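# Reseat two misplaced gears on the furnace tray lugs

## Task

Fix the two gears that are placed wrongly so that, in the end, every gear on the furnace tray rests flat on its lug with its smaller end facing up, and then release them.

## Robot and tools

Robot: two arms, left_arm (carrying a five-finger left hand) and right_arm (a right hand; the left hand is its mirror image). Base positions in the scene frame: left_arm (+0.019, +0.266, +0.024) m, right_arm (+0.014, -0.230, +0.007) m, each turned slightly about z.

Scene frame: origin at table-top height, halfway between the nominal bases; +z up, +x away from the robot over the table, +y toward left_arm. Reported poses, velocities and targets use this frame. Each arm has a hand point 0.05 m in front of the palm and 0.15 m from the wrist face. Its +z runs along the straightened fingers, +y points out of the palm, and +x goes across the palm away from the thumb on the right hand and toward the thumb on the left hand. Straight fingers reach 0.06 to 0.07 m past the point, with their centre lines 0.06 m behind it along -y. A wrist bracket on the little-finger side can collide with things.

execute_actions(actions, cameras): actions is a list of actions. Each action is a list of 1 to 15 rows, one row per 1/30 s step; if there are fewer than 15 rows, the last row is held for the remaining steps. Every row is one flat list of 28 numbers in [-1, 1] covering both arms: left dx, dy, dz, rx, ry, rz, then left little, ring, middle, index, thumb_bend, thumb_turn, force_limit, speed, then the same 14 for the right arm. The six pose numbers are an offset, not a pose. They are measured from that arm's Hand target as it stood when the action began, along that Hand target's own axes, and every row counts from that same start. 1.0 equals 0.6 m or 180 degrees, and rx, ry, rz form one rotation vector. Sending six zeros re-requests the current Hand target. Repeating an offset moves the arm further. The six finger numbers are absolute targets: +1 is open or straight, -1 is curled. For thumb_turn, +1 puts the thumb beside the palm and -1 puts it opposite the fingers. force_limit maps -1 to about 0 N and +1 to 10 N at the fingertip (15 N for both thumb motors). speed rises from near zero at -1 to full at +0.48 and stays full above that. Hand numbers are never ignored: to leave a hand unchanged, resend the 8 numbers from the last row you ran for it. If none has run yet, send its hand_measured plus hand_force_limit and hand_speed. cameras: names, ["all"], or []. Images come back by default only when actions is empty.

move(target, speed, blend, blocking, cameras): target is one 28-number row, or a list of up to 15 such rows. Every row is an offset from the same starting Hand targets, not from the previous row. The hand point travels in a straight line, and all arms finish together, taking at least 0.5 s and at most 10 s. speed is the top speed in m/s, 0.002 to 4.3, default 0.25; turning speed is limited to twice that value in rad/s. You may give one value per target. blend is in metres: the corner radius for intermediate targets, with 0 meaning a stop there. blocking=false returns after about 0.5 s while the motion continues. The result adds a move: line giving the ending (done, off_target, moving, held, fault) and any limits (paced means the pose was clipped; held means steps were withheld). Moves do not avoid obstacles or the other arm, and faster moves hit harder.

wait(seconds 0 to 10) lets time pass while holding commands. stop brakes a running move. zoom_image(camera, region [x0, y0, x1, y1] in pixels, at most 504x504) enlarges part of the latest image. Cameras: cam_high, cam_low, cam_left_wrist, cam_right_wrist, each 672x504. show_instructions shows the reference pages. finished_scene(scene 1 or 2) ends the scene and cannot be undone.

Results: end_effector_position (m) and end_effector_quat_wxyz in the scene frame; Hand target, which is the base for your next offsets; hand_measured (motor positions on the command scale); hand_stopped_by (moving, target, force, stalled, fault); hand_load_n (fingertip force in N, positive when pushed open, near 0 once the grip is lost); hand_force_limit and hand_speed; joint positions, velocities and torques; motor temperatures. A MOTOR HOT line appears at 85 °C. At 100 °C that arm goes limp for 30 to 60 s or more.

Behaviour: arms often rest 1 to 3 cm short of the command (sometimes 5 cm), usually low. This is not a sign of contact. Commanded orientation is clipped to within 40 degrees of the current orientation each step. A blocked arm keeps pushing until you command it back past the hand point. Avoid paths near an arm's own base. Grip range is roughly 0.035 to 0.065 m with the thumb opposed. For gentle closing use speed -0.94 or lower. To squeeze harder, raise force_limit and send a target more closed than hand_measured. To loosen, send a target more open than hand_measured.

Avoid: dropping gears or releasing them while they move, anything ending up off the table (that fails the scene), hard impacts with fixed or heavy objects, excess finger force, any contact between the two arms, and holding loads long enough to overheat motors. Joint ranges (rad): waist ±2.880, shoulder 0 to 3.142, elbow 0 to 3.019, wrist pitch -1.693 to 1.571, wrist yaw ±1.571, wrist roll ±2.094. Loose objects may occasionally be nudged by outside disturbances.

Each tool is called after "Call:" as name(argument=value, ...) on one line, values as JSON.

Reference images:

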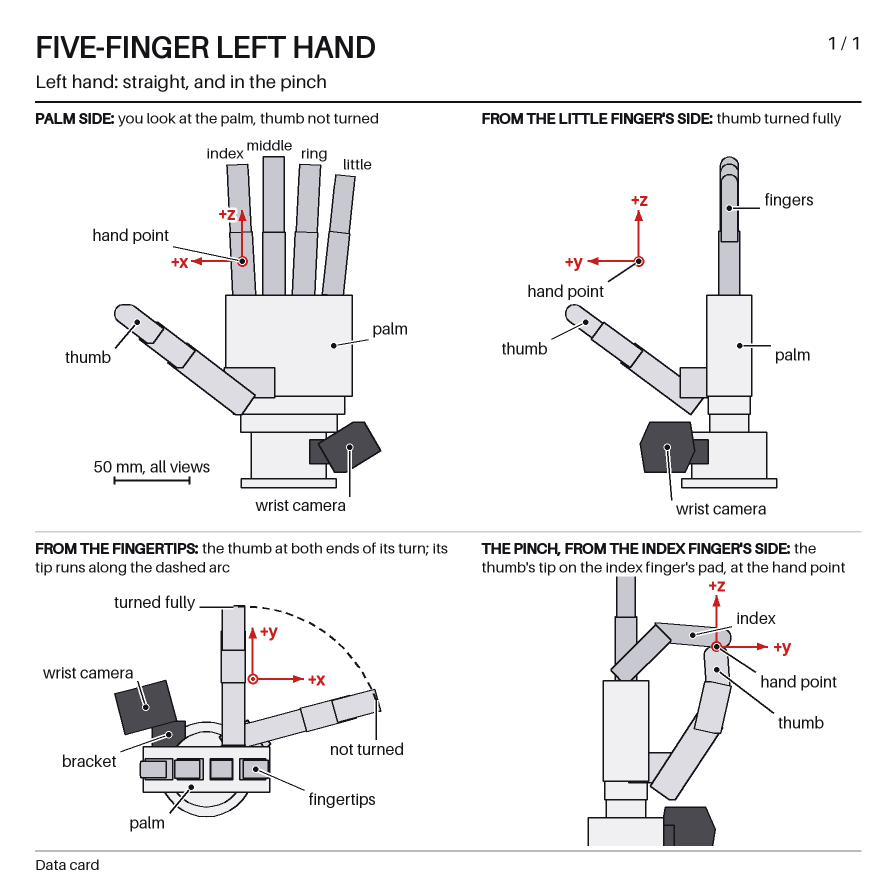

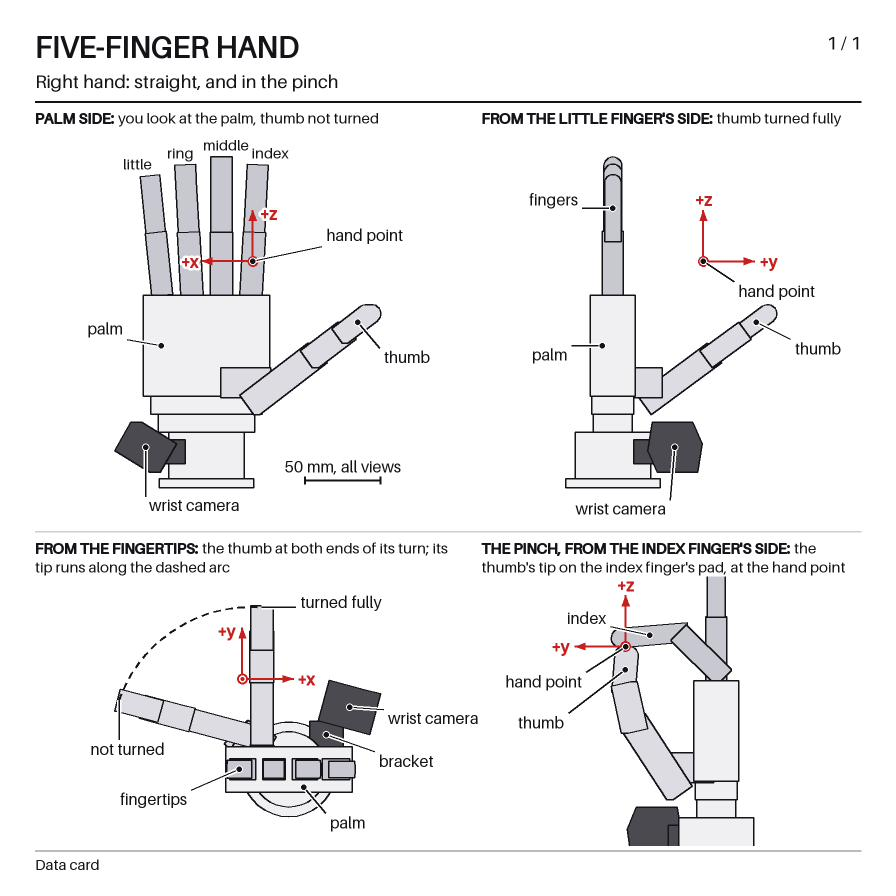

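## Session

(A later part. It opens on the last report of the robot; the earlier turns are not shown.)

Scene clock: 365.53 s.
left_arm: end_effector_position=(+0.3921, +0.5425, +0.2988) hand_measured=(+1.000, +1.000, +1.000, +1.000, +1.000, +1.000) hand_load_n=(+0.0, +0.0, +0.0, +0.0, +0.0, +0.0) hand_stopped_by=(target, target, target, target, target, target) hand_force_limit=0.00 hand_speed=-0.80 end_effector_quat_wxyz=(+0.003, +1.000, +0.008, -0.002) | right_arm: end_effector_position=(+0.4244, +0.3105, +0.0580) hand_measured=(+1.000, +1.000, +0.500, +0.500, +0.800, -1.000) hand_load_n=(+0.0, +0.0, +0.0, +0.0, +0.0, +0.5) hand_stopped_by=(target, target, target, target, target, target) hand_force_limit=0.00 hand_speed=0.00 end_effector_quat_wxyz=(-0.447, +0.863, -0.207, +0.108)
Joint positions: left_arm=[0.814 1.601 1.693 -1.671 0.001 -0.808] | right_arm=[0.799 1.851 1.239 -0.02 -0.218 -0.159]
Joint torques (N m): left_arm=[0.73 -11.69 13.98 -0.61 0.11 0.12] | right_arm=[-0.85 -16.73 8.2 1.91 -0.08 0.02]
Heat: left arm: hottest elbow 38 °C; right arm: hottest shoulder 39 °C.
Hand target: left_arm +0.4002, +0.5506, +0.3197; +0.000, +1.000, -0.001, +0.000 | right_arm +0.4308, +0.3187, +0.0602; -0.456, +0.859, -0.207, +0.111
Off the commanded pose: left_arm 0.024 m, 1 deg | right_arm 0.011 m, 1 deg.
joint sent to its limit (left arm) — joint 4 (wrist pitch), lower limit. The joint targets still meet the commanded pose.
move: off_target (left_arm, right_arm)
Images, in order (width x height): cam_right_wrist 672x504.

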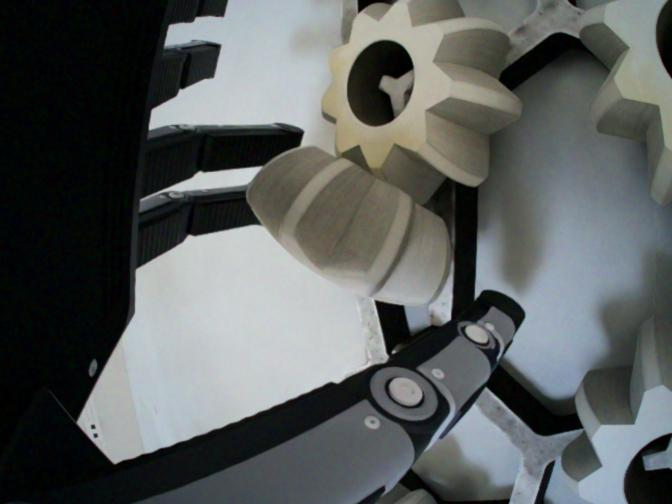

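Call:
execute_actions(actions=[[[0,0,0,0,0,0,1,1,1,1,1,1,0,-0.8,0,0,0,0,0,0,1,1,-0.2,-0.2,0.2,-1,0.6,-0.92]],[[0,0,0,0,0,0,1,1,1,1,1,1,0,-0.8,0,0,0,0,0,0,1,1,-0.2,-0.2,0.2,-1,0.6,-0.92]]], cameras=["cam_right_wrist"])

Scene clock: 370.60 s.
left_arm: end_effector_position=(+0.3921, +0.5425, +0.2988) hand_measured=(+1.000, +1.000, +1.000, +1.000, +1.000, +1.000) hand_load_n=(+0.0, +0.0, +0.0, +0.0, +0.0, +0.0) hand_stopped_by=(target, target, target, target, target, target) hand_force_limit=0.00 hand_speed=-0.80 end_effector_quat_wxyz=(+0.003, +1.000, +0.008, -0.002) | right_arm: end_effector_position=(+0.4252, +0.3114, +0.0584) hand_measured=(+1.000, +1.000, +0.212, +0.190, +0.650, -1.000) hand_load_n=(+0.0, -0.5, +5.5, +9.5, +12.5, -1.0) hand_stopped_by=(target, target, force, force, force, target) hand_force_limit=0.60 hand_speed=-0.92 end_effector_quat_wxyz=(-0.449, +0.862, -0.207, +0.109)
Joint positions: left_arm=[0.814 1.601 1.693 -1.671 0.001 -0.808] | right_arm=[0.799 1.852 1.239 -0.014 -0.218 -0.159]
Joint torques (N m): left_arm=[0.67 -12.04 14.05 -0.61 0.12 0.1] | right_arm=[-0.85 -16.85 8.2 1.69 -0.08 0.02]
Heat: left arm: hottest elbow 38 °C; right arm: hottest shoulder 39 °C.
Hand target: left_arm +0.4002, +0.5506, +0.3197; +0.000, +1.000, -0.001, +0.000 | right_arm +0.4308, +0.3186, +0.0600; -0.456, +0.859, -0.207, +0.111
Off the commanded pose: left_arm 0.024 m, 1 deg | right_arm 0.009 m, 1 deg.
joint sent to its limit (left arm) — joint 4 (wrist pitch), lower limit. The joint targets still meet the commanded pose.
Images, in order (width x height): cam_right_wrist 672x504.

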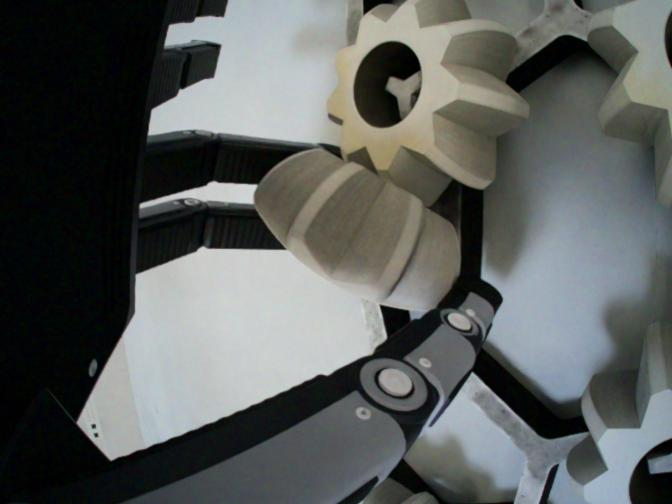

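Call:
move(target=[[0,0,0,0,0,0,1,1,1,1,1,1,0,-0.8,-0.0055,-0.0415,-0.0280,0,0,0,1,1,-0.2,-0.2,0.2,-1,0.6,-0.92]], speed=0.06, cameras=["cam_right_wrist"])

Call:
move(target=[[0,0,0,0,0,0,1,1,1,1,1,1,0,-0.8,0,-0.0277,-0.0187,0,0,0,1,1,-0.2,-0.2,0.2,-1,0.6,-0.92]], speed=0.06, cameras=["cam_right_wrist"])

Scene clock: 373.07 s.
left_arm: end_effector_position=(+0.3921, +0.5425, +0.2988) hand_measured=(+1.000, +1.000, +1.000, +1.000, +1.000, +1.000) hand_load_n=(+0.5, +0.0, +0.0, +0.0, +0.0, +0.0) hand_stopped_by=(target, target, target, target, target, target) hand_force_limit=0.00 hand_speed=-0.80 end_effector_quat_wxyz=(+0.003, +1.000, +0.008, -0.002) | right_arm: end_effector_position=(+0.4215, +0.3087, +0.0573) hand_measured=(+1.000, +1.000, +0.212, +0.190, +0.650, -1.000) hand_load_n=(+0.0, +0.0, +6.0, +9.5, +12.0, -1.5) hand_stopped_by=(target, target, force, force, force, target) hand_force_limit=0.60 hand_speed=-0.92 end_effector_quat_wxyz=(-0.439, +0.868, -0.209, +0.104)
Joint positions: left_arm=[0.814 1.601 1.693 -1.671 0.001 -0.808] | right_arm=[0.8 1.849 1.245 -0.048 -0.217 -0.158]
Joint torques (N m): left_arm=[0.44 -12.1 13.96 -0.64 0.11 0.09] | right_arm=[-0.5 -20.42 9.58 0.51 0.06 0.06]
Heat: left arm: hottest elbow 38 °C; right arm: hottest shoulder 39 °C.
Hand target: left_arm +0.4002, +0.5506, +0.3197; +0.000, +1.000, -0.001, +0.000 | right_arm +0.4280, +0.3200, +0.0900; -0.456, +0.859, -0.207, +0.111
Off the commanded pose: left_arm 0.024 m, 1 deg | right_arm 0.035 m, 2 deg.
joint sent to its limit (left arm) — joint 4 (wrist pitch), lower limit. The joint targets still meet the commanded pose.
move: off_target (left_arm, right_arm)
Images, in order (width x height): cam_right_wrist 672x504.

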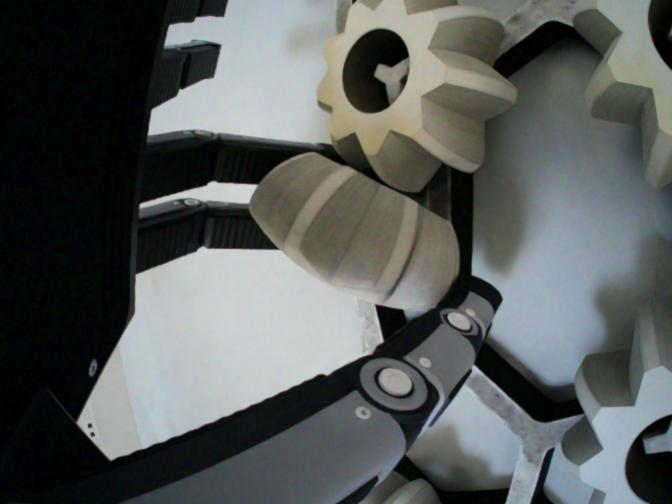

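Scene clock: 374.20 s.
left_arm: end_effector_position=(+0.3921, +0.5425, +0.2988) hand_measured=(+1.000, +1.000, +1.000, +1.000, +1.000, +1.000) hand_load_n=(+0.0, +0.0, +0.0, +0.0, +0.0, +0.0) hand_stopped_by=(target, target, target, target, target, target) hand_force_limit=0.00 hand_speed=-0.80 end_effector_quat_wxyz=(+0.003, +1.000, +0.008, -0.002) | right_arm: end_effector_position=(+0.4143, +0.3026, +0.0623) hand_measured=(+1.000, +1.000, +0.212, +0.190, +0.650, -1.000) hand_load_n=(+0.0, +0.0, +9.0, +0.5, +9.0, +0.5) hand_stopped_by=(target, target, force, force, force, target) hand_force_limit=0.60 hand_speed=-0.92 end_effector_quat_wxyz=(-0.423, +0.875, -0.213, +0.096)
Joint positions: left_arm=[0.814 1.601 1.693 -1.671 0.001 -0.808] | right_arm=[0.803 1.83 1.252 -0.114 -0.214 -0.158]
Joint torques (N m): left_arm=[0.56 -12.04 14 -0.59 0.1 0.11] | right_arm=[-0.73 -21.19 10.52 1.07 -0.06 0.06]
Heat: left arm: hottest elbow 38 °C; right arm: hottest shoulder 39 °C.
Hand target: left_arm +0.4002, +0.5506, +0.3197; +0.000, +1.000, -0.001, +0.000 | right_arm +0.4279, +0.3202, +0.1103; -0.456, +0.858, -0.207, +0.111
Off the commanded pose: left_arm 0.024 m, 1 deg | right_arm 0.053 m, 5 deg.
joint sent to its limit (left arm) — joint 4 (wrist pitch), lower limit. The joint targets still meet the commanded pose.
move: off_target (left_arm, right_arm)
Images, in order (width x height): cam_right_wrist 672x504.

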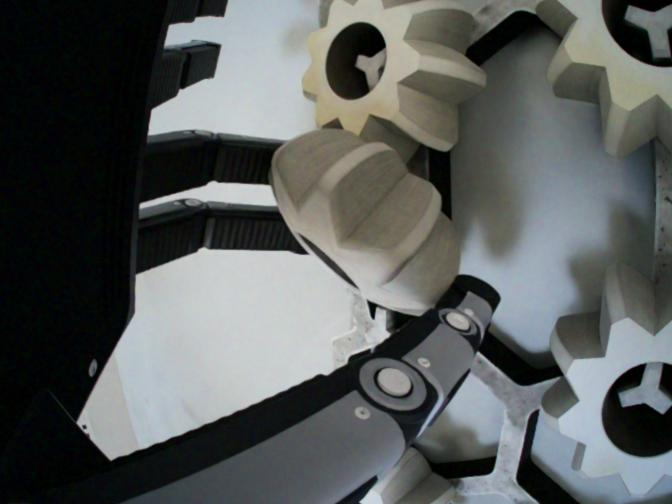

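Call:
move(target=[[0,0,0,0,0,0,1,1,1,1,1,1,0,-0.8,0,-0.0277,-0.0187,0,0,0,1,1,-0.2,-0.2,0.2,-1,0.6,-0.92]], speed=0.06, cameras=["cam_right_wrist"])

Scene clock: 376.63 s.
left_arm: end_effector_position=(+0.3921, +0.5425, +0.2988) hand_measured=(+1.000, +1.000, +1.000, +1.000, +1.000, +1.000) hand_load_n=(+0.0, +0.0, +0.0, +0.0, +0.0, +0.0) hand_stopped_by=(target, target, target, target, target, target) hand_force_limit=0.00 hand_speed=-0.80 end_effector_quat_wxyz=(+0.003, +1.000, +0.008, -0.002) | right_arm: end_effector_position=(+0.4129, +0.3000, +0.0700) hand_measured=(+1.000, +1.000, +0.212, +0.190, +0.650, -1.000) hand_load_n=(+0.0, +0.0, +10.0, +1.5, +9.0, +0.5) hand_stopped_by=(target, target, force, force, force, target) hand_force_limit=0.60 hand_speed=-0.92 end_effector_quat_wxyz=(-0.416, +0.878, -0.216, +0.094)
Joint positions: left_arm=[0.814 1.601 1.693 -1.671 0.001 -0.808] | right_arm=[0.803 1.816 1.264 -0.156 -0.21 -0.158]
Joint torques (N m): left_arm=[0.5 -11.87 14.01 -0.64 0.11 0.1] | right_arm=[-0.73 -22.07 11.37 0.84 -0.19 0.05]
Heat: left arm: hottest elbow 38 °C; right arm: hottest shoulder 39 °C.
Hand target: left_arm +0.4002, +0.5506, +0.3197; +0.000, +1.000, -0.001, +0.000 | right_arm +0.4279, +0.3202, +0.1304; -0.456, +0.858, -0.207, +0.111
Off the commanded pose: left_arm 0.024 m, 1 deg | right_arm 0.065 m, 6 deg.
joint sent to its limit (left arm) — joint 4 (wrist pitch), lower limit. The joint targets still meet the commanded pose.
move: off_target (left_arm, right_arm)
Images, in order (width x height): cam_right_wrist 672x504.

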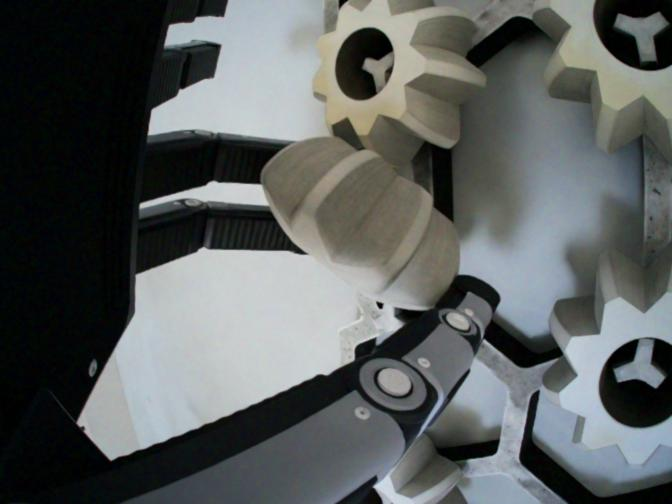

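Call:
move(target=[[0,0,0,0,0,0,1,1,1,1,1,1,0,-0.8,0,-0.0277,-0.0187,0,0,0,1,1,-0.2,-0.2,0.2,-1,0.6,-0.92]], speed=0.06, cameras=["cam_right_wrist"])

Scene clock: 378.43 s.
left_arm: end_effector_position=(+0.3921, +0.5425, +0.2988) hand_measured=(+1.000, +1.000, +1.000, +1.000, +1.000, +1.000) hand_load_n=(+0.0, +0.0, +0.0, +0.0, +0.0, +0.0) hand_stopped_by=(target, target, target, target, target, target) hand_force_limit=0.00 hand_speed=-0.80 end_effector_quat_wxyz=(+0.003, +1.000, +0.008, -0.002) | right_arm: end_effector_position=(+0.4094, +0.2959, +0.0863) hand_measured=(+1.000, +1.000, +0.212, +0.190, +0.648, -1.000) hand_load_n=(+0.0, +0.0, +5.0, +0.0, +5.0, +1.5) hand_stopped_by=(target, target, force, force, force, target) hand_force_limit=0.60 hand_speed=-0.92 end_effector_quat_wxyz=(-0.410, +0.881, -0.217, +0.090)
Joint positions: left_arm=[0.814 1.601 1.693 -1.671 0.001 -0.808] | right_arm=[0.802 1.787 1.278 -0.215 -0.211 -0.158]
Joint torques (N m): left_arm=[0.67 -11.93 13.97 -0.62 0.12 0.12] | right_arm=[-0.73 -21.48 12.31 1.21 -0.19 0.05]
Heat: left arm: hottest elbow 38 °C; right arm: hottest shoulder 39 °C.
Hand target: left_arm +0.4002, +0.5506, +0.3197; +0.000, +1.000, -0.001, +0.000 | right_arm +0.4279, +0.3201, +0.1502; -0.456, +0.859, -0.207, +0.111
Off the commanded pose: left_arm 0.024 m, 1 deg | right_arm 0.071 m, 6 deg.
joint sent to its limit (left arm) — joint 4 (wrist pitch), lower limit. The joint targets still meet the commanded pose.
move: off_target (left_arm, right_arm)
Images, in order (width x height): cam_right_wrist 672x504.

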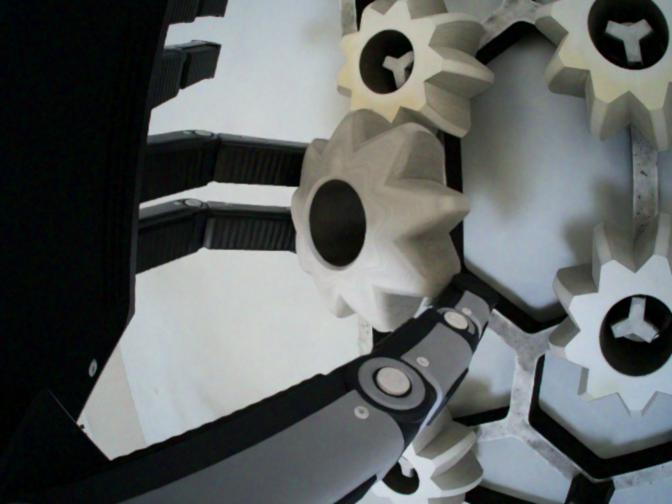

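Call:
zoom_image(camera="cam_right_wrist", region=[270, 90, 500, 340])

Scaled by 2.016 from the camera's 672x504 image, which has a finer 960x720 frame.

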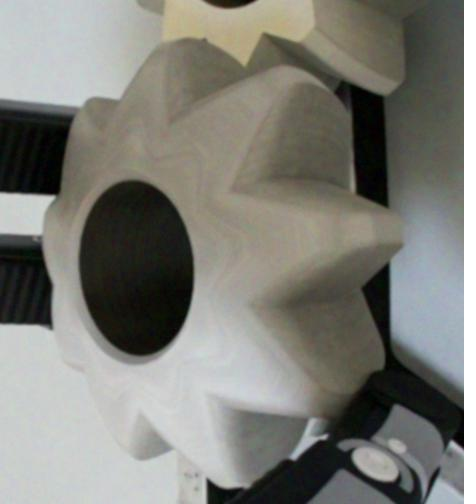

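Call:
move(target=[[0,0,0,0,0,0,1,1,1,1,1,1,0,-0.8,0,-0.0277,-0.0187,0,0,0,1,1,-0.2,-0.2,0.2,-1,0.6,-0.92]], speed=0.05, cameras=["cam_right_wrist"])

Scene clock: 386.93 s.
left_arm: end_effector_position=(+0.3921, +0.5425, +0.2988) hand_measured=(+1.000, +1.000, +1.000, +1.000, +1.000, +1.000) hand_load_n=(+0.0, +0.0, +0.0, +0.0, +0.0, +0.0) hand_stopped_by=(target, target, target, target, target, target) hand_force_limit=0.00 hand_speed=-0.80 end_effector_quat_wxyz=(+0.003, +1.000, +0.008, -0.002) | right_arm: end_effector_position=(+0.4107, +0.2973, +0.1070) hand_measured=(+1.000, +1.000, +0.212, +0.190, +0.648, -1.000) hand_load_n=(-0.5, +0.0, +5.5, +0.0, +5.0, +1.0) hand_stopped_by=(target, target, force, force, force, target) hand_force_limit=0.60 hand_speed=-0.92 end_effector_quat_wxyz=(-0.411, +0.881, -0.217, +0.091)
Joint positions: left_arm=[0.814 1.601 1.693 -1.671 0.001 -0.808] | right_arm=[0.802 1.766 1.308 -0.265 -0.211 -0.158]
Joint torques (N m): left_arm=[0.5 -11.87 13.96 -0.65 0.11 0.1] | right_arm=[-0.73 -21.19 12.57 1.21 -0.18 0.06]
Heat: left arm: hottest elbow 38 °C; right arm: hottest shoulder 40 °C.
Hand target: left_arm +0.4002, +0.5506, +0.3197; +0.000, +1.000, -0.001, +0.000 | right_arm +0.4280, +0.3202, +0.1704; -0.456, +0.858, -0.207, +0.111
Off the commanded pose: left_arm 0.024 m, 1 deg | right_arm 0.069 m, 6 deg.
joint sent to its limit (left arm) — joint 4 (wrist pitch), lower limit. The joint targets still meet the commanded pose.
move: off_target (left_arm, right_arm)
Images, in order (width x height): cam_right_wrist 672x504.

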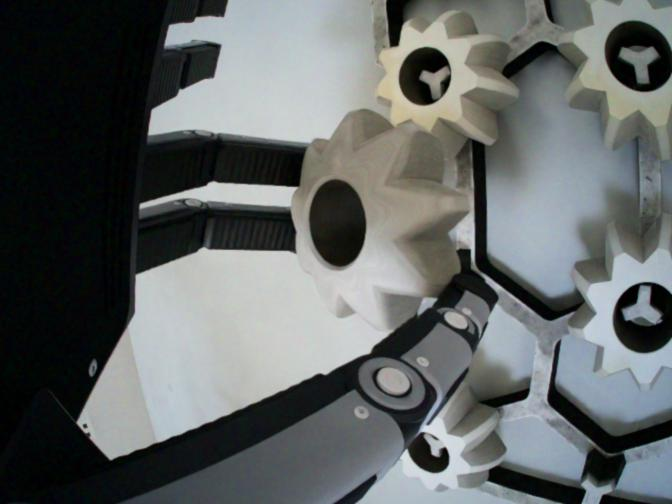

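Call:
execute_actions(actions=[[[0,0,0,0,0,0,1,1,1,1,1,1,0,-0.8,0,0,0,0,0,0,1,1,-0.25,-0.25,0.2,-1,0.5,-0.92]]], cameras=["cam_right_wrist"])

Scene clock: 388.87 s.
left_arm: end_effector_position=(+0.3921, +0.5425, +0.2988) hand_measured=(+1.000, +1.000, +1.000, +1.000, +1.000, +1.000) hand_load_n=(+0.0, +0.0, +0.0, +0.0, -0.5, +0.0) hand_stopped_by=(target, target, target, target, target, target) hand_force_limit=0.00 hand_speed=-0.80 end_effector_quat_wxyz=(+0.003, +1.000, +0.008, -0.002) | right_arm: end_effector_position=(+0.4107, +0.2973, +0.1070) hand_measured=(+1.000, +1.000, +0.200, +0.066, +0.650, -1.000) hand_load_n=(+0.0, +0.0, +4.0, +8.0, +11.0, -1.5) hand_stopped_by=(target, target, force, force, force, target) hand_force_limit=0.50 hand_speed=-0.92 end_effector_quat_wxyz=(-0.411, +0.881, -0.217, +0.091)
Joint positions: left_arm=[0.814 1.601 1.693 -1.671 0.001 -0.808] | right_arm=[0.802 1.766 1.308 -0.265 -0.211 -0.158]
Joint torques (N m): left_arm=[0.79 -12.04 13.98 -0.61 0.11 0.12] | right_arm=[-0.73 -21.19 12.55 1.2 -0.19 0.05]
Heat: left arm: hottest elbow 38 °C; right arm: hottest shoulder 40 °C.
Hand target: left_arm +0.4002, +0.5506, +0.3197; +0.000, +1.000, -0.001, +0.000 | right_arm +0.4280, +0.3202, +0.1704; -0.456, +0.858, -0.207, +0.111
Off the commanded pose: left_arm 0.024 m, 1 deg | right_arm 0.070 m, 6 deg.
joint sent to its limit (left arm) — joint 4 (wrist pitch), lower limit. The joint targets still meet the commanded pose.
Images, in order (width x height): cam_right_wrist 672x504.

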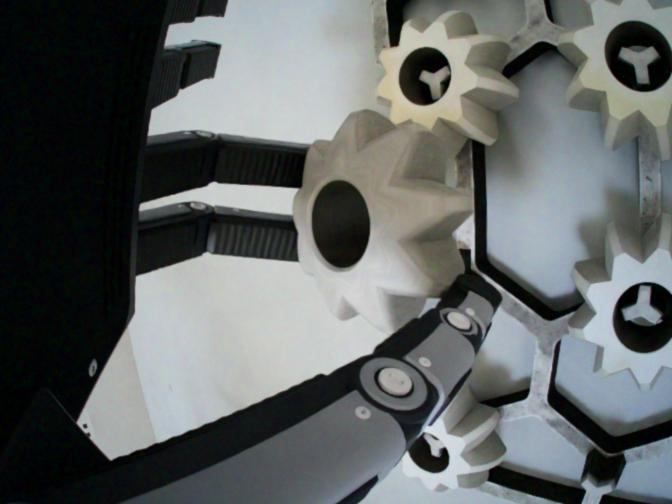

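Call:
move(target=[[0,0,0,0,0,0,1,1,1,1,1,1,0,-0.8,-0.2065,-0.0460,0.0672,0,0,0,1,1,-0.25,-0.25,0.2,-1,0.5,-0.92]], speed=0.06, cameras=["cam_right_wrist"])

Scene clock: 396.53 s.
left_arm: end_effector_position=(+0.3921, +0.5425, +0.2988) hand_measured=(+1.000, +1.000, +1.000, +1.000, +1.000, +1.000) hand_load_n=(+0.0, +0.0, +0.0, +0.0, +0.0, +0.0) hand_stopped_by=(target, target, target, target, target, target) hand_force_limit=0.00 hand_speed=-0.80 end_effector_quat_wxyz=(+0.003, +1.000, +0.008, -0.002) | right_arm: end_effector_position=(+0.3276, +0.3946, +0.1282) hand_measured=(+1.000, +1.000, +0.200, +0.066, +0.650, -1.000) hand_load_n=(+0.0, +0.0, +4.0, +8.0, +11.0, -1.5) hand_stopped_by=(target, target, force, force, force, target) hand_force_limit=0.50 hand_speed=-0.92 end_effector_quat_wxyz=(-0.422, +0.877, -0.207, +0.103)
Joint positions: left_arm=[0.814 1.601 1.693 -1.671 0.001 -0.808] | right_arm=[1.024 1.802 1.405 -0.276 -0.035 -0.035]
Joint torques (N m): left_arm=[0.67 -11.99 13.94 -0.57 0.1 0.1] | right_arm=[-0.73 -18.9 13.04 1.26 0.17 0.09]
Heat: left arm: hottest elbow 38 °C; right arm: hottest shoulder 39 °C.
Hand target: left_arm +0.4002, +0.5506, +0.3197; +0.000, +1.000, -0.001, +0.000 | right_arm +0.3398, +0.4202, +0.1705; -0.456, +0.859, -0.207, +0.111
Off the commanded pose: left_arm 0.024 m, 1 deg | right_arm 0.051 m, 5 deg.
joint sent to its limit (left arm) — joint 4 (wrist pitch), lower limit. The joint targets still meet the commanded pose.
move: off_target (left_arm, right_arm)
Images, in order (width x height): cam_right_wrist 672x504.

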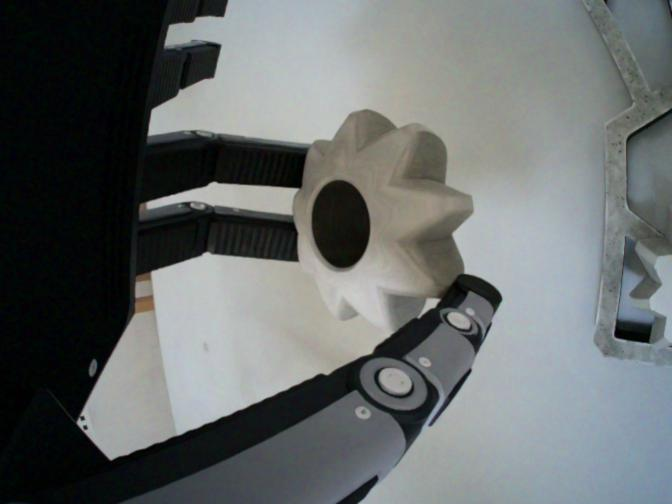

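Call:
move(target=[[0,0,0,0,0,0,1,1,1,1,1,1,0,-0.8,0,0,0,0,0.109,-0.1614,1,1,-0.25,-0.25,0.2,-1,0.5,-0.92]], speed=0.15, cameras=["cam_right_wrist"])

Scene clock: 402.17 s.
left_arm: end_effector_position=(+0.3921, +0.5425, +0.2988) hand_measured=(+1.000, +1.000, +1.000, +1.000, +1.000, +1.000) hand_load_n=(+0.0, +0.0, +0.0, +0.0, +0.0, +0.0) hand_stopped_by=(target, target, target, target, target, target) hand_force_limit=0.00 hand_speed=-0.80 end_effector_quat_wxyz=(+0.003, +1.000, +0.008, -0.002) | right_arm: end_effector_position=(+0.3309, +0.3952, +0.1315) hand_measured=(+1.000, +1.000, +0.200, +0.066, +0.650, -1.000) hand_load_n=(+0.0, +0.0, +4.0, +8.0, +11.0, -0.5) hand_stopped_by=(target, target, force, force, force, target) hand_force_limit=0.50 hand_speed=-0.92 end_effector_quat_wxyz=(-0.338, +0.873, -0.059, +0.347)
Joint positions: left_arm=[0.814 1.601 1.693 -1.671 0.001 -0.808] | right_arm=[1.184 1.821 1.405 -0.205 0.427 -0.444]
Joint torques (N m): left_arm=[0.5 -11.81 14 -0.62 0.11 0.1] | right_arm=[-0.5 -19.19 11.71 2.29 0.61 -0.23]
Heat: left arm: hottest elbow 38 °C; right arm: hottest shoulder 39 °C.
Hand target: left_arm +0.4002, +0.5506, +0.3197; +0.000, +1.000, -0.001, +0.000 | right_arm +0.3398, +0.4202, +0.1704; -0.372, +0.852, -0.060, +0.364
Off the commanded pose: left_arm 0.024 m, 1 deg | right_arm 0.047 m, 5 deg.
joint sent to its limit (left arm) — joint 4 (wrist pitch), lower limit. The joint targets still meet the commanded pose.
move: off_target (left_arm, right_arm)
Images, in order (width x height): cam_right_wrist 672x504.

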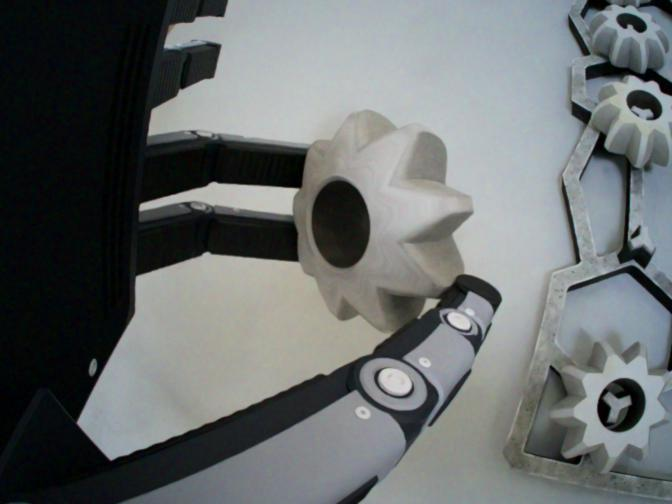

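Call:
move(target=[[0,0,0,0,0,0,1,1,1,1,1,1,0,-0.8,0,0,0,0,0.109,-0.1614,1,1,-0.25,-0.25,0.2,-1,0.5,-0.92]], speed=0.15, cameras=["cam_right_wrist", "cam_low"])

Scene clock: 405.77 s.
left_arm: end_effector_position=(+0.3921, +0.5425, +0.2988) hand_measured=(+1.000, +1.000, +1.000, +1.000, +1.000, +1.000) hand_load_n=(+0.0, +0.0, +0.5, +0.0, +0.0, +0.0) hand_stopped_by=(target, target, target, target, target, target) hand_force_limit=0.00 hand_speed=-0.80 end_effector_quat_wxyz=(+0.003, +1.000, +0.008, -0.002) | right_arm: end_effector_position=(+0.3409, +0.4142, +0.1527) hand_measured=(+1.000, +1.000, +0.200, +0.066, +0.650, -1.000) hand_load_n=(+0.0, +0.0, +4.0, +8.0, +11.0, -0.5) hand_stopped_by=(target, target, force, force, force, target) hand_force_limit=0.50 hand_speed=-0.92 end_effector_quat_wxyz=(-0.244, +0.777, +0.095, +0.572)
Joint positions: left_arm=[0.814 1.601 1.693 -1.671 0.001 -0.808] | right_arm=[1.298 1.935 1.379 0.234 0.779 -1.058]
Joint torques (N m): left_arm=[0.56 -11.69 14 -0.61 0.11 0.11] | right_arm=[-0.32 -20.31 7.83 2.33 0.59 -0.32]
Heat: left arm: hottest elbow 38 °C; right arm: hottest shoulder 39 °C.
Hand target: left_arm +0.4002, +0.5506, +0.3197; +0.000, +1.000, -0.001, +0.000 | right_arm +0.3400, +0.4202, +0.1704; -0.254, +0.766, +0.093, +0.584
Off the commanded pose: left_arm 0.024 m, 1 deg | right_arm 0.019 m, 2 deg.
joint sent to its limit (left arm) — joint 4 (wrist pitch), lower limit. The joint targets still meet the commanded pose.
move: off_target (left_arm, right_arm)
Images, in order (width x height): cam_low 672x504, cam_right_wrist 672x504.

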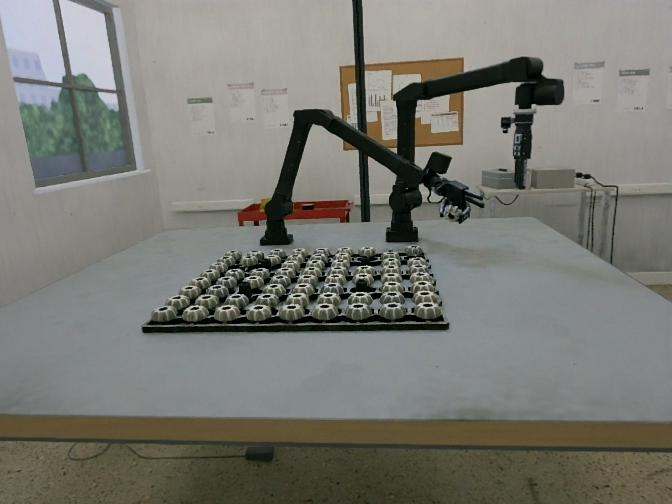

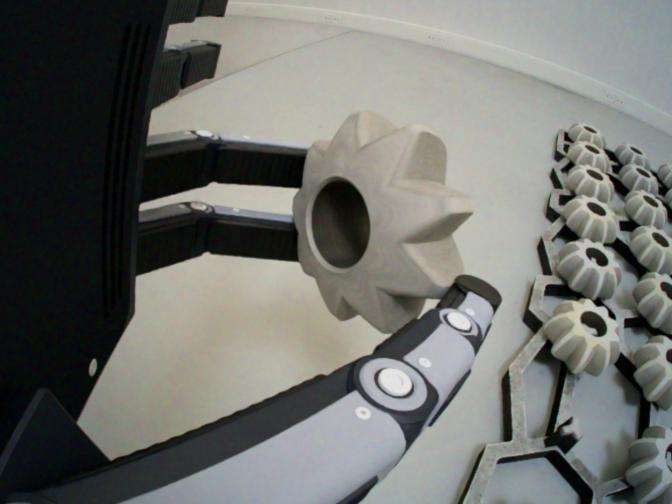

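Call:
move(target=[[0,0,0,0,0,0,1,1,1,1,1,1,0,-0.8,-0.157,0.0468,0.0318,0,0,0,1,1,-0.25,-0.25,0.2,-1,0.5,-0.92]], speed=0.08, cameras=["cam_right_wrist"])

Scene clock: 411.77 s.
left_arm: end_effector_position=(+0.3921, +0.5425, +0.2988) hand_measured=(+1.000, +1.000, +1.000, +1.000, +1.000, +1.000) hand_load_n=(+0.0, +0.0, +0.0, +0.0, +0.0, +0.0) hand_stopped_by=(target, target, target, target, target, target) hand_force_limit=0.00 hand_speed=-0.80 end_effector_quat_wxyz=(+0.003, +1.000, +0.008, -0.002) | right_arm: end_effector_position=(+0.3389, +0.4081, +0.0881) hand_measured=(+1.000, +1.000, +0.200, +0.066, +0.650, -1.000) hand_load_n=(+0.0, +0.0, +4.0, +8.0, +11.0, -0.5) hand_stopped_by=(target, target, force, force, force, target) hand_force_limit=0.50 hand_speed=-0.92 end_effector_quat_wxyz=(-0.234, +0.784, +0.100, +0.566)
Joint positions: left_arm=[0.814 1.601 1.693 -1.671 0.001 -0.808] | right_arm=[1.298 2.018 1.329 0.332 0.777 -1.05]
Joint torques (N m): left_arm=[0.62 -12.04 13.96 -0.66 0.11 0.11] | right_arm=[-0.85 -21.01 7.38 1.29 0.4 -0.14]
Heat: left arm: hottest elbow 39 °C; right arm: hottest shoulder 39 °C.
Hand target: left_arm +0.4002, +0.5506, +0.3197; +0.000, +1.000, -0.001, +0.000 | right_arm +0.3405, +0.4124, +0.1034; -0.241, +0.778, +0.096, +0.571 (not the last commanded pose)
Off the commanded pose: left_arm 0.024 m, 1 deg | right_arm 0.022 m, 4 deg.
joint sent to its limit (left arm) — joint 4 (wrist pitch), lower limit. The joint targets still meet the commanded pose.
move: held (right_arm; a check stopped the path), off_target (left_arm); limits=held
pose unreachable (right arm): on one or more control steps of this call, first in action 0 (counted from 0), this arm could not follow its commanded pose, so it was not sent that pose on those steps. It may still have moved: this result reports where it is.
cause: moving toward the commanded pose would bring a part of the arm too close to another arm (a part of this arm just beyond joint 3 (elbow) and a part of the left arm just beyond its joint 2 (shoulder), along the way the arms are being sent, or toward where that arm still pushes).
Images, in order (width x height): cam_right_wrist 672x504.

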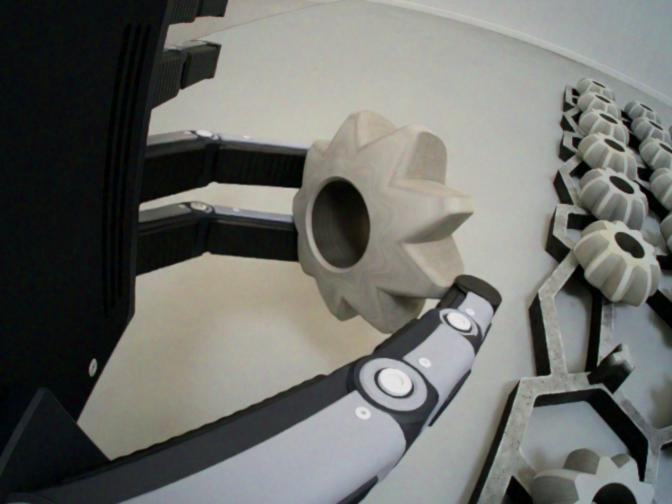

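Call:
move(target=[[0,0,0,0,0,0,1,1,1,1,1,1,0,-0.8,0.0405,0.0673,0.1577,0,0,0,1,1,-0.25,-0.25,0.2,-1,0.5,-0.92]], speed=0.08, cameras=["cam_right_wrist"])

Scene clock: 415.60 s.
left_arm: end_effector_position=(+0.3921, +0.5425, +0.2988) hand_measured=(+1.000, +1.000, +1.000, +1.000, +1.000, +1.000) hand_load_n=(+0.0, +0.0, +0.0, +0.0, +0.0, +0.0) hand_stopped_by=(target, target, target, target, target, target) hand_force_limit=0.00 hand_speed=-0.80 end_effector_quat_wxyz=(+0.003, +1.000, +0.008, -0.002) | right_arm: end_effector_position=(+0.4327, +0.3970, +0.0547) hand_measured=(+1.000, +1.000, +0.200, +0.066, +0.650, -1.000) hand_load_n=(+0.0, +0.0, +4.0, +8.0, +11.0, -0.5) hand_stopped_by=(target, target, force, force, force, target) hand_force_limit=0.50 hand_speed=-0.92 end_effector_quat_wxyz=(-0.222, +0.797, +0.104, +0.552)
Joint positions: left_arm=[0.814 1.601 1.693 -1.671 0.001 -0.808] | right_arm=[1.147 2.108 1.406 0.332 0.632 -1.093]
Joint torques (N m): left_arm=[0.56 -11.93 13.96 -0.61 0.12 0.11] | right_arm=[-1.03 -21.77 11.37 1.54 0.35 -0.33]
Heat: left arm: hottest elbow 39 °C; right arm: hottest shoulder 39 °C.
Hand target: left_arm +0.4002, +0.5506, +0.3197; +0.000, +1.000, -0.001, +0.000 | right_arm +0.4453, +0.4206, +0.0938; -0.241, +0.778, +0.097, +0.571
Off the commanded pose: left_arm 0.024 m, 1 deg | right_arm 0.047 m, 4 deg.
joint sent to its limit (left arm) — joint 4 (wrist pitch), lower limit. The joint targets still meet the commanded pose.
move: off_target (left_arm, right_arm)
Images, in order (width x height): cam_right_wrist 672x504.

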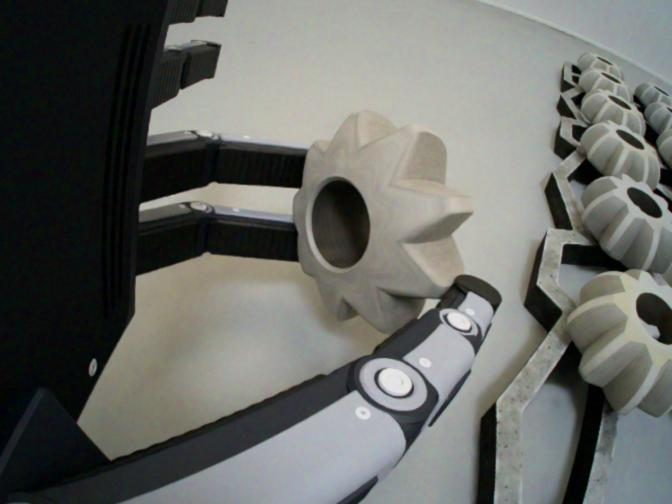

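Call:
move(target=[[0,0,0,0,0,0,1,1,1,1,1,1,0,-0.8,-0.0309,0.0080,0.0097,0,0,0,1,1,-0.25,-0.25,0.2,-1,0.5,-0.92]], speed=0.05, cameras=[])

Scene clock: 418.60 s.
left_arm: end_effector_position=(+0.3921, +0.5425, +0.2988) hand_measured=(+1.000, +1.000, +1.000, +1.000, +1.000, +1.000) hand_load_n=(+0.0, +0.0, +0.0, +0.0, +0.0, +0.0) hand_stopped_by=(target, target, target, target, target, target) hand_force_limit=0.00 hand_speed=-0.80 end_effector_quat_wxyz=(+0.003, +1.000, +0.008, -0.002) | right_arm: end_effector_position=(+0.4328, +0.3970, +0.0352) hand_measured=(+1.000, +1.000, +0.200, +0.066, +0.650, -1.000) hand_load_n=(+0.0, +0.0, +4.0, +8.0, +10.5, +0.0) hand_stopped_by=(target, target, force, force, force, target) hand_force_limit=0.50 hand_speed=-0.92 end_effector_quat_wxyz=(-0.216, +0.800, +0.109, +0.549)
Joint positions: left_arm=[0.814 1.601 1.693 -1.671 0.001 -0.808] | right_arm=[1.147 2.141 1.41 0.345 0.632 -1.097]
Joint torques (N m): left_arm=[0.67 -11.99 14 -0.64 0.11 0.11] | right_arm=[-0.85 -21.83 10.8 2.39 0.39 -0.29]
Heat: left arm: hottest elbow 39 °C; right arm: hottest shoulder 39 °C.
Hand target: left_arm +0.4002, +0.5506, +0.3197; +0.000, +1.000, -0.001, +0.000 | right_arm +0.4461, +0.4216, +0.0737; -0.241, +0.778, +0.097, +0.571
Off the commanded pose: left_arm 0.024 m, 1 deg | right_arm 0.048 m, 5 deg.
joint sent to its limit (left arm) — joint 4 (wrist pitch), lower limit. The joint targets still meet the commanded pose.
move: off_target (left_arm, right_arm)
No camera images: "cameras" was empty.

Call:
move(target=[[0,0,0,0,0,0,1,1,1,1,1,1,0,-0.8,-0.0155,0.0040,0.0048,0,0,0,1,1,-0.25,-0.25,0.2,-1,0.5,-0.92]], speed=0.04, cameras=["cam_right_wrist"])

Scene clock: 420.03 s.
left_arm: end_effector_position=(+0.3921, +0.5425, +0.2988) hand_measured=(+1.000, +1.000, +1.000, +1.000, +1.000, +1.000) hand_load_n=(-0.5, +0.5, +0.0, +0.0, +0.0, +0.0) hand_stopped_by=(target, target, target, target, target, target) hand_force_limit=0.00 hand_speed=-0.80 end_effector_quat_wxyz=(+0.003, +1.000, +0.008, -0.002) | right_arm: end_effector_position=(+0.4337, +0.3986, +0.0342) hand_measured=(+1.000, +1.000, +0.200, +0.066, +0.650, -1.000) hand_load_n=(+0.0, +0.0, +4.0, +7.5, +11.0, -0.5) hand_stopped_by=(target, target, force, force, force, target) hand_force_limit=0.50 hand_speed=-0.92 end_effector_quat_wxyz=(-0.219, +0.797, +0.108, +0.552)
Joint positions: left_arm=[0.814 1.601 1.693 -1.671 0.001 -0.808] | right_arm=[1.147 2.147 1.41 0.365 0.632 -1.1]
Joint torques (N m): left_arm=[0.73 -11.75 13.97 -0.59 0.12 0.11] | right_arm=[-1.03 -20.84 10.82 2.33 0.35 -0.24]
Heat: left arm: hottest elbow 39 °C; right arm: hottest shoulder 39 °C.
Hand target: left_arm +0.4002, +0.5506, +0.3197; +0.000, +1.000, -0.001, +0.000 | right_arm +0.4465, +0.4221, +0.0638; -0.241, +0.778, +0.097, +0.571
Off the commanded pose: left_arm 0.024 m, 1 deg | right_arm 0.040 m, 4 deg.
joint sent to its limit (left arm) — joint 4 (wrist pitch), lower limit. The joint targets still meet the commanded pose.
move: off_target (left_arm, right_arm)
Images, in order (width x height): cam_right_wrist 672x504.

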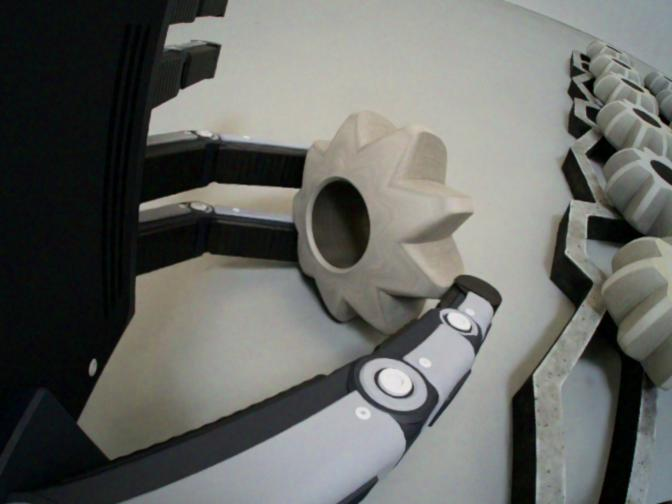

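Call:
move(target=[[0,0,0,0,0,0,1,1,1,1,1,1,0,-0.8,-0.0155,0.0040,0.0048,0,0,0,1,1,-0.25,-0.25,0.2,-1,0.5,-0.92]], speed=0.04, cameras=["cam_right_wrist"])

Scene clock: 422.93 s.
left_arm: end_effector_position=(+0.3921, +0.5425, +0.2988) hand_measured=(+1.000, +1.000, +1.000, +1.000, +1.000, +1.000) hand_load_n=(+0.0, +0.0, +0.0, +0.0, +0.0, +0.0) hand_stopped_by=(target, target, target, target, target, target) hand_force_limit=0.00 hand_speed=-0.80 end_effector_quat_wxyz=(+0.003, +1.000, +0.008, -0.002) | right_arm: end_effector_position=(+0.4356, +0.4023, +0.0333) hand_measured=(+1.000, +1.000, +0.200, +0.066, +0.650, -1.000) hand_load_n=(-0.5, +0.0, +3.5, +7.5, +11.5, -0.5) hand_stopped_by=(target, target, force, force, force, target) hand_force_limit=0.50 hand_speed=-0.92 end_effector_quat_wxyz=(-0.223, +0.793, +0.106, +0.556)
Joint positions: left_arm=[0.814 1.601 1.693 -1.671 0.001 -0.808] | right_arm=[1.147 2.159 1.417 0.385 0.632 -1.106]
Joint torques (N m): left_arm=[0.5 -11.93 14 -0.59 0.11 0.11] | right_arm=[-1.03 -20.25 10.4 2.17 0.3 -0.2]
Heat: left arm: hottest elbow 39 °C; right arm: hottest shoulder 39 °C.
Hand target: left_arm +0.4002, +0.5506, +0.3197; +0.000, +1.000, -0.001, +0.000 | right_arm +0.4469, +0.4225, +0.0538; -0.241, +0.778, +0.097, +0.571
Off the commanded pose: left_arm 0.024 m, 1 deg | right_arm 0.031 m, 3 deg.
joint sent to its limit (left arm) — joint 4 (wrist pitch), lower limit. The joint targets still meet the commanded pose.
move: off_target (left_arm, right_arm)
Images, in order (width x height): cam_right_wrist 672x504.

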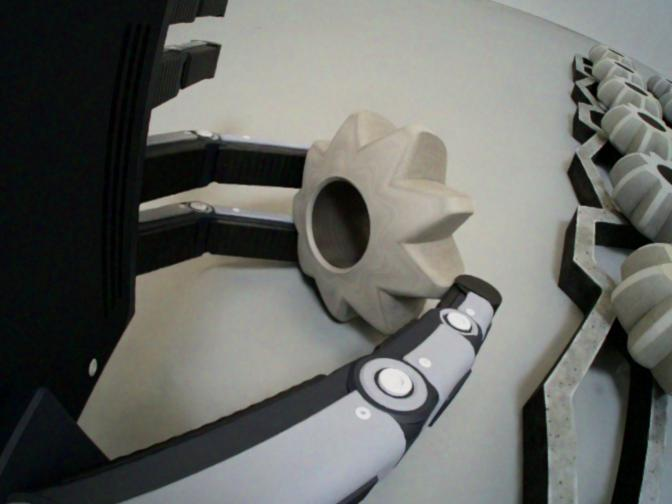

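Call:
execute_actions(actions=[[[0,0,0,0,0,0,1,1,1,1,1,1,0,-0.8,0,0,0,0,0,0,1,1,0.5,0.5,0.8,-1,0.5,-0.9]],[[0,0,0,0,0,0,1,1,1,1,1,1,0,-0.8,0,0,0,0,0,0,1,1,0.5,0.5,0.8,-1,0.5,-0.9]]], cameras=["cam_right_wrist"])

Scene clock: 425.93 s.
left_arm: end_effector_position=(+0.3921, +0.5425, +0.2988) hand_measured=(+1.000, +1.000, +1.000, +1.000, +1.000, +1.000) hand_load_n=(+0.0, +0.0, +0.0, +0.0, +0.0, +0.5) hand_stopped_by=(target, target, target, target, target, target) hand_force_limit=0.00 hand_speed=-0.80 end_effector_quat_wxyz=(+0.003, +1.000, +0.008, -0.002) | right_arm: end_effector_position=(+0.4381, +0.4075, +0.0408) hand_measured=(+1.000, +1.000, +0.500, +0.500, +0.800, -1.000) hand_load_n=(+0.0, +0.0, +0.0, +0.0, +0.0, +0.0) hand_stopped_by=(target, target, target, target, target, target) hand_force_limit=0.50 hand_speed=-0.90 end_effector_quat_wxyz=(-0.228, +0.789, +0.104, +0.561)
Joint positions: left_arm=[0.814 1.601 1.693 -1.671 0.001 -0.808] | right_arm=[1.147 2.159 1.431 0.392 0.633 -1.111]
Joint torques (N m): left_arm=[0.56 -11.81 14.01 -0.58 0.1 0.11] | right_arm=[-1.03 -20.25 9.72 1.95 0.24 -0.15]
Heat: left arm: hottest elbow 39 °C; right arm: hottest shoulder 39 °C.
Hand target: left_arm +0.4002, +0.5506, +0.3197; +0.000, +1.000, -0.001, +0.000 | right_arm +0.4469, +0.4226, +0.0538; -0.241, +0.778, +0.097, +0.571
Off the commanded pose: left_arm 0.024 m, 1 deg | right_arm 0.022 m, 2 deg.
joint sent to its limit (left arm) — joint 4 (wrist pitch), lower limit. The joint targets still meet the commanded pose.
Images, in order (width x height): cam_right_wrist 672x504.

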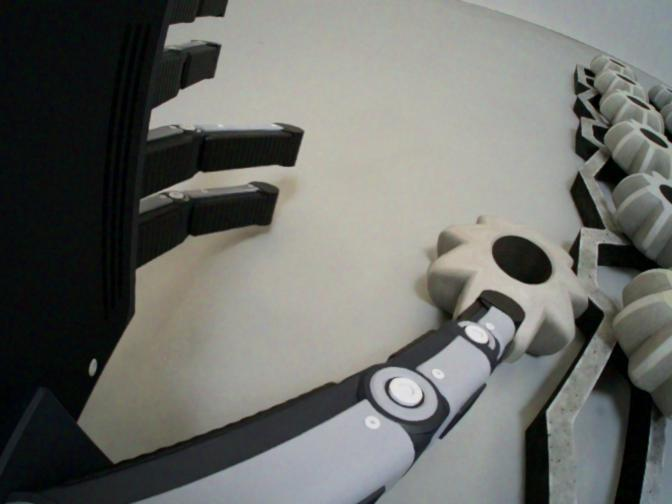

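Call:
move(target=[[0,0,0,0,0,0,1,1,1,1,1,1,0,-0.8,0.140,-0.0398,-0.0343,0,0,0,1,1,0.5,0.5,0.8,-1,0.5,-0.9],[0,0,0,0,0,0,1,1,1,1,1,1,0,-0.8,0.2008,-0.0031,-0.0903,0,-0.218,0.323,1,1,0.5,0.5,0.8,-1,0.5,-0.9]], speed=0.25, blend=0.02, cameras=["cam_right_wrist"])

Scene clock: 447.43 s.
left_arm: end_effector_position=(+0.3921, +0.5425, +0.2988) hand_measured=(+1.000, +1.000, +1.000, +1.000, +1.000, +1.000) hand_load_n=(+0.0, +0.0, +0.0, +0.0, +0.0, +0.0) hand_stopped_by=(target, target, target, target, target, target) hand_force_limit=0.00 hand_speed=-0.80 end_effector_quat_wxyz=(+0.003, +1.000, +0.008, -0.002) | right_arm: end_effector_position=(+0.4301, +0.3693, +0.1356) hand_measured=(+1.000, +1.000, +0.500, +0.500, +0.800, -1.000) hand_load_n=(+0.0, +0.0, +0.0, +0.0, +0.0, +0.0) hand_stopped_by=(target, target, target, target, target, target) hand_force_limit=0.50 hand_speed=-0.90 end_effector_quat_wxyz=(-0.410, +0.881, -0.217, +0.093)
Joint positions: left_arm=[0.814 1.601 1.693 -1.671 0.001 -0.808] | right_arm=[0.858 1.899 1.583 -0.399 -0.166 -0.123]
Joint torques (N m): left_arm=[0.62 -11.87 13.94 -0.61 0.12 0.09] | right_arm=[-0.91 -22.07 11.78 0.88 -0.11 0.07]
Motor temperatures (°C): left_arm=[22 27 39 20 21 21] | right_arm=[21 39 37 22 21 22]
Heat: left arm: hottest elbow 39 °C; right arm: hottest shoulder 39 °C.
Hand target: left_arm +0.4002, +0.5506, +0.3197; +0.000, +1.000, -0.001, +0.000 | right_arm +0.4401, +0.3826, +0.1794; -0.439, +0.867, -0.214, +0.102
Off the commanded pose: left_arm 0.024 m, 1 deg | right_arm 0.047 m, 4 deg.
joint sent to its limit (left arm) — joint 4 (wrist pitch), lower limit. The joint targets still meet the commanded pose.
move: off_target (left_arm, right_arm)
Images, in order (width x height): cam_right_wrist 672x504.

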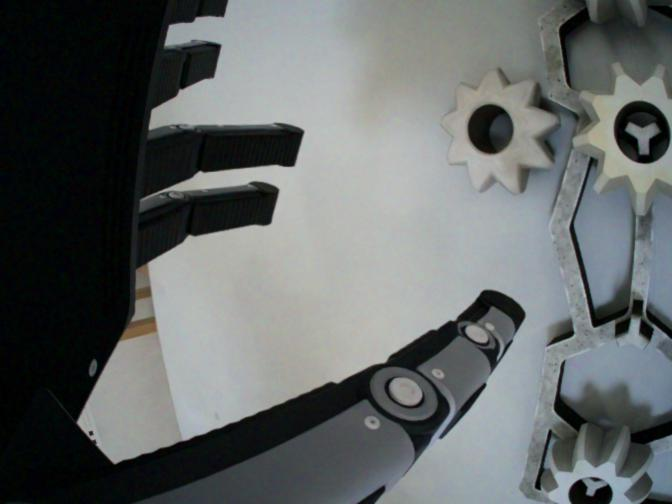

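Call:
move(target=[[0,0,0,0,0,0,1,1,1,1,1,1,0,-0.8,0.0605,0.0445,0.0230,0.0522,0.1208,0.2410,1,1,0.5,0.5,0.8,-1,0.5,-0.9]], speed=0.25, cameras=["cam_right_wrist"])

Scene clock: 462.00 s.
left_arm: end_effector_position=(+0.3921, +0.5425, +0.2988) hand_measured=(+1.000, +1.000, +1.000, +1.000, +1.000, +1.000) hand_load_n=(+0.0, +0.0, +0.0, +0.0, +0.0, +0.0) hand_stopped_by=(target, target, target, target, target, target) hand_force_limit=0.00 hand_speed=-0.80 end_effector_quat_wxyz=(+0.003, +1.000, +0.008, -0.002) | right_arm: end_effector_position=(+0.4717, +0.3560, +0.1277) hand_measured=(+1.000, +1.000, +0.500, +0.500, +0.800, -1.000) hand_load_n=(+0.0, +0.0, +0.0, +0.0, +0.0, +0.0) hand_stopped_by=(target, target, target, target, target, target) hand_force_limit=0.50 hand_speed=-0.90 end_effector_quat_wxyz=(-0.446, +0.665, -0.588, +0.111)
Joint positions: left_arm=[0.814 1.601 1.693 -1.671 0.001 -0.808] | right_arm=[0.858 1.856 1.406 -0.186 0.233 0.648]
Joint torques (N m): left_arm=[0.62 -11.75 14 -0.58 0.12 0.09] | right_arm=[-0.21 -21.07 7.32 1.89 0.33 0.09]
Heat: left arm: hottest elbow 39 °C; right arm: hottest shoulder 41 °C.
Hand target: left_arm +0.4002, +0.5506, +0.3197; +0.000, +1.000, -0.001, +0.000 | right_arm +0.4700, +0.3618, +0.1494; -0.466, +0.655, -0.585, +0.109
Off the commanded pose: left_arm 0.024 m, 1 deg | right_arm 0.023 m, 3 deg.
joint sent to its limit (left arm) — joint 4 (wrist pitch), lower limit. The joint targets still meet the commanded pose.
move: off_target (left_arm, right_arm)
Images, in order (width x height): cam_right_wrist 672x504.

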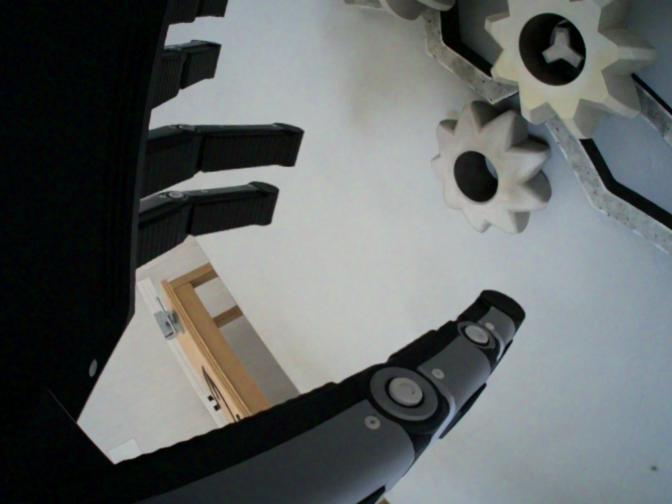

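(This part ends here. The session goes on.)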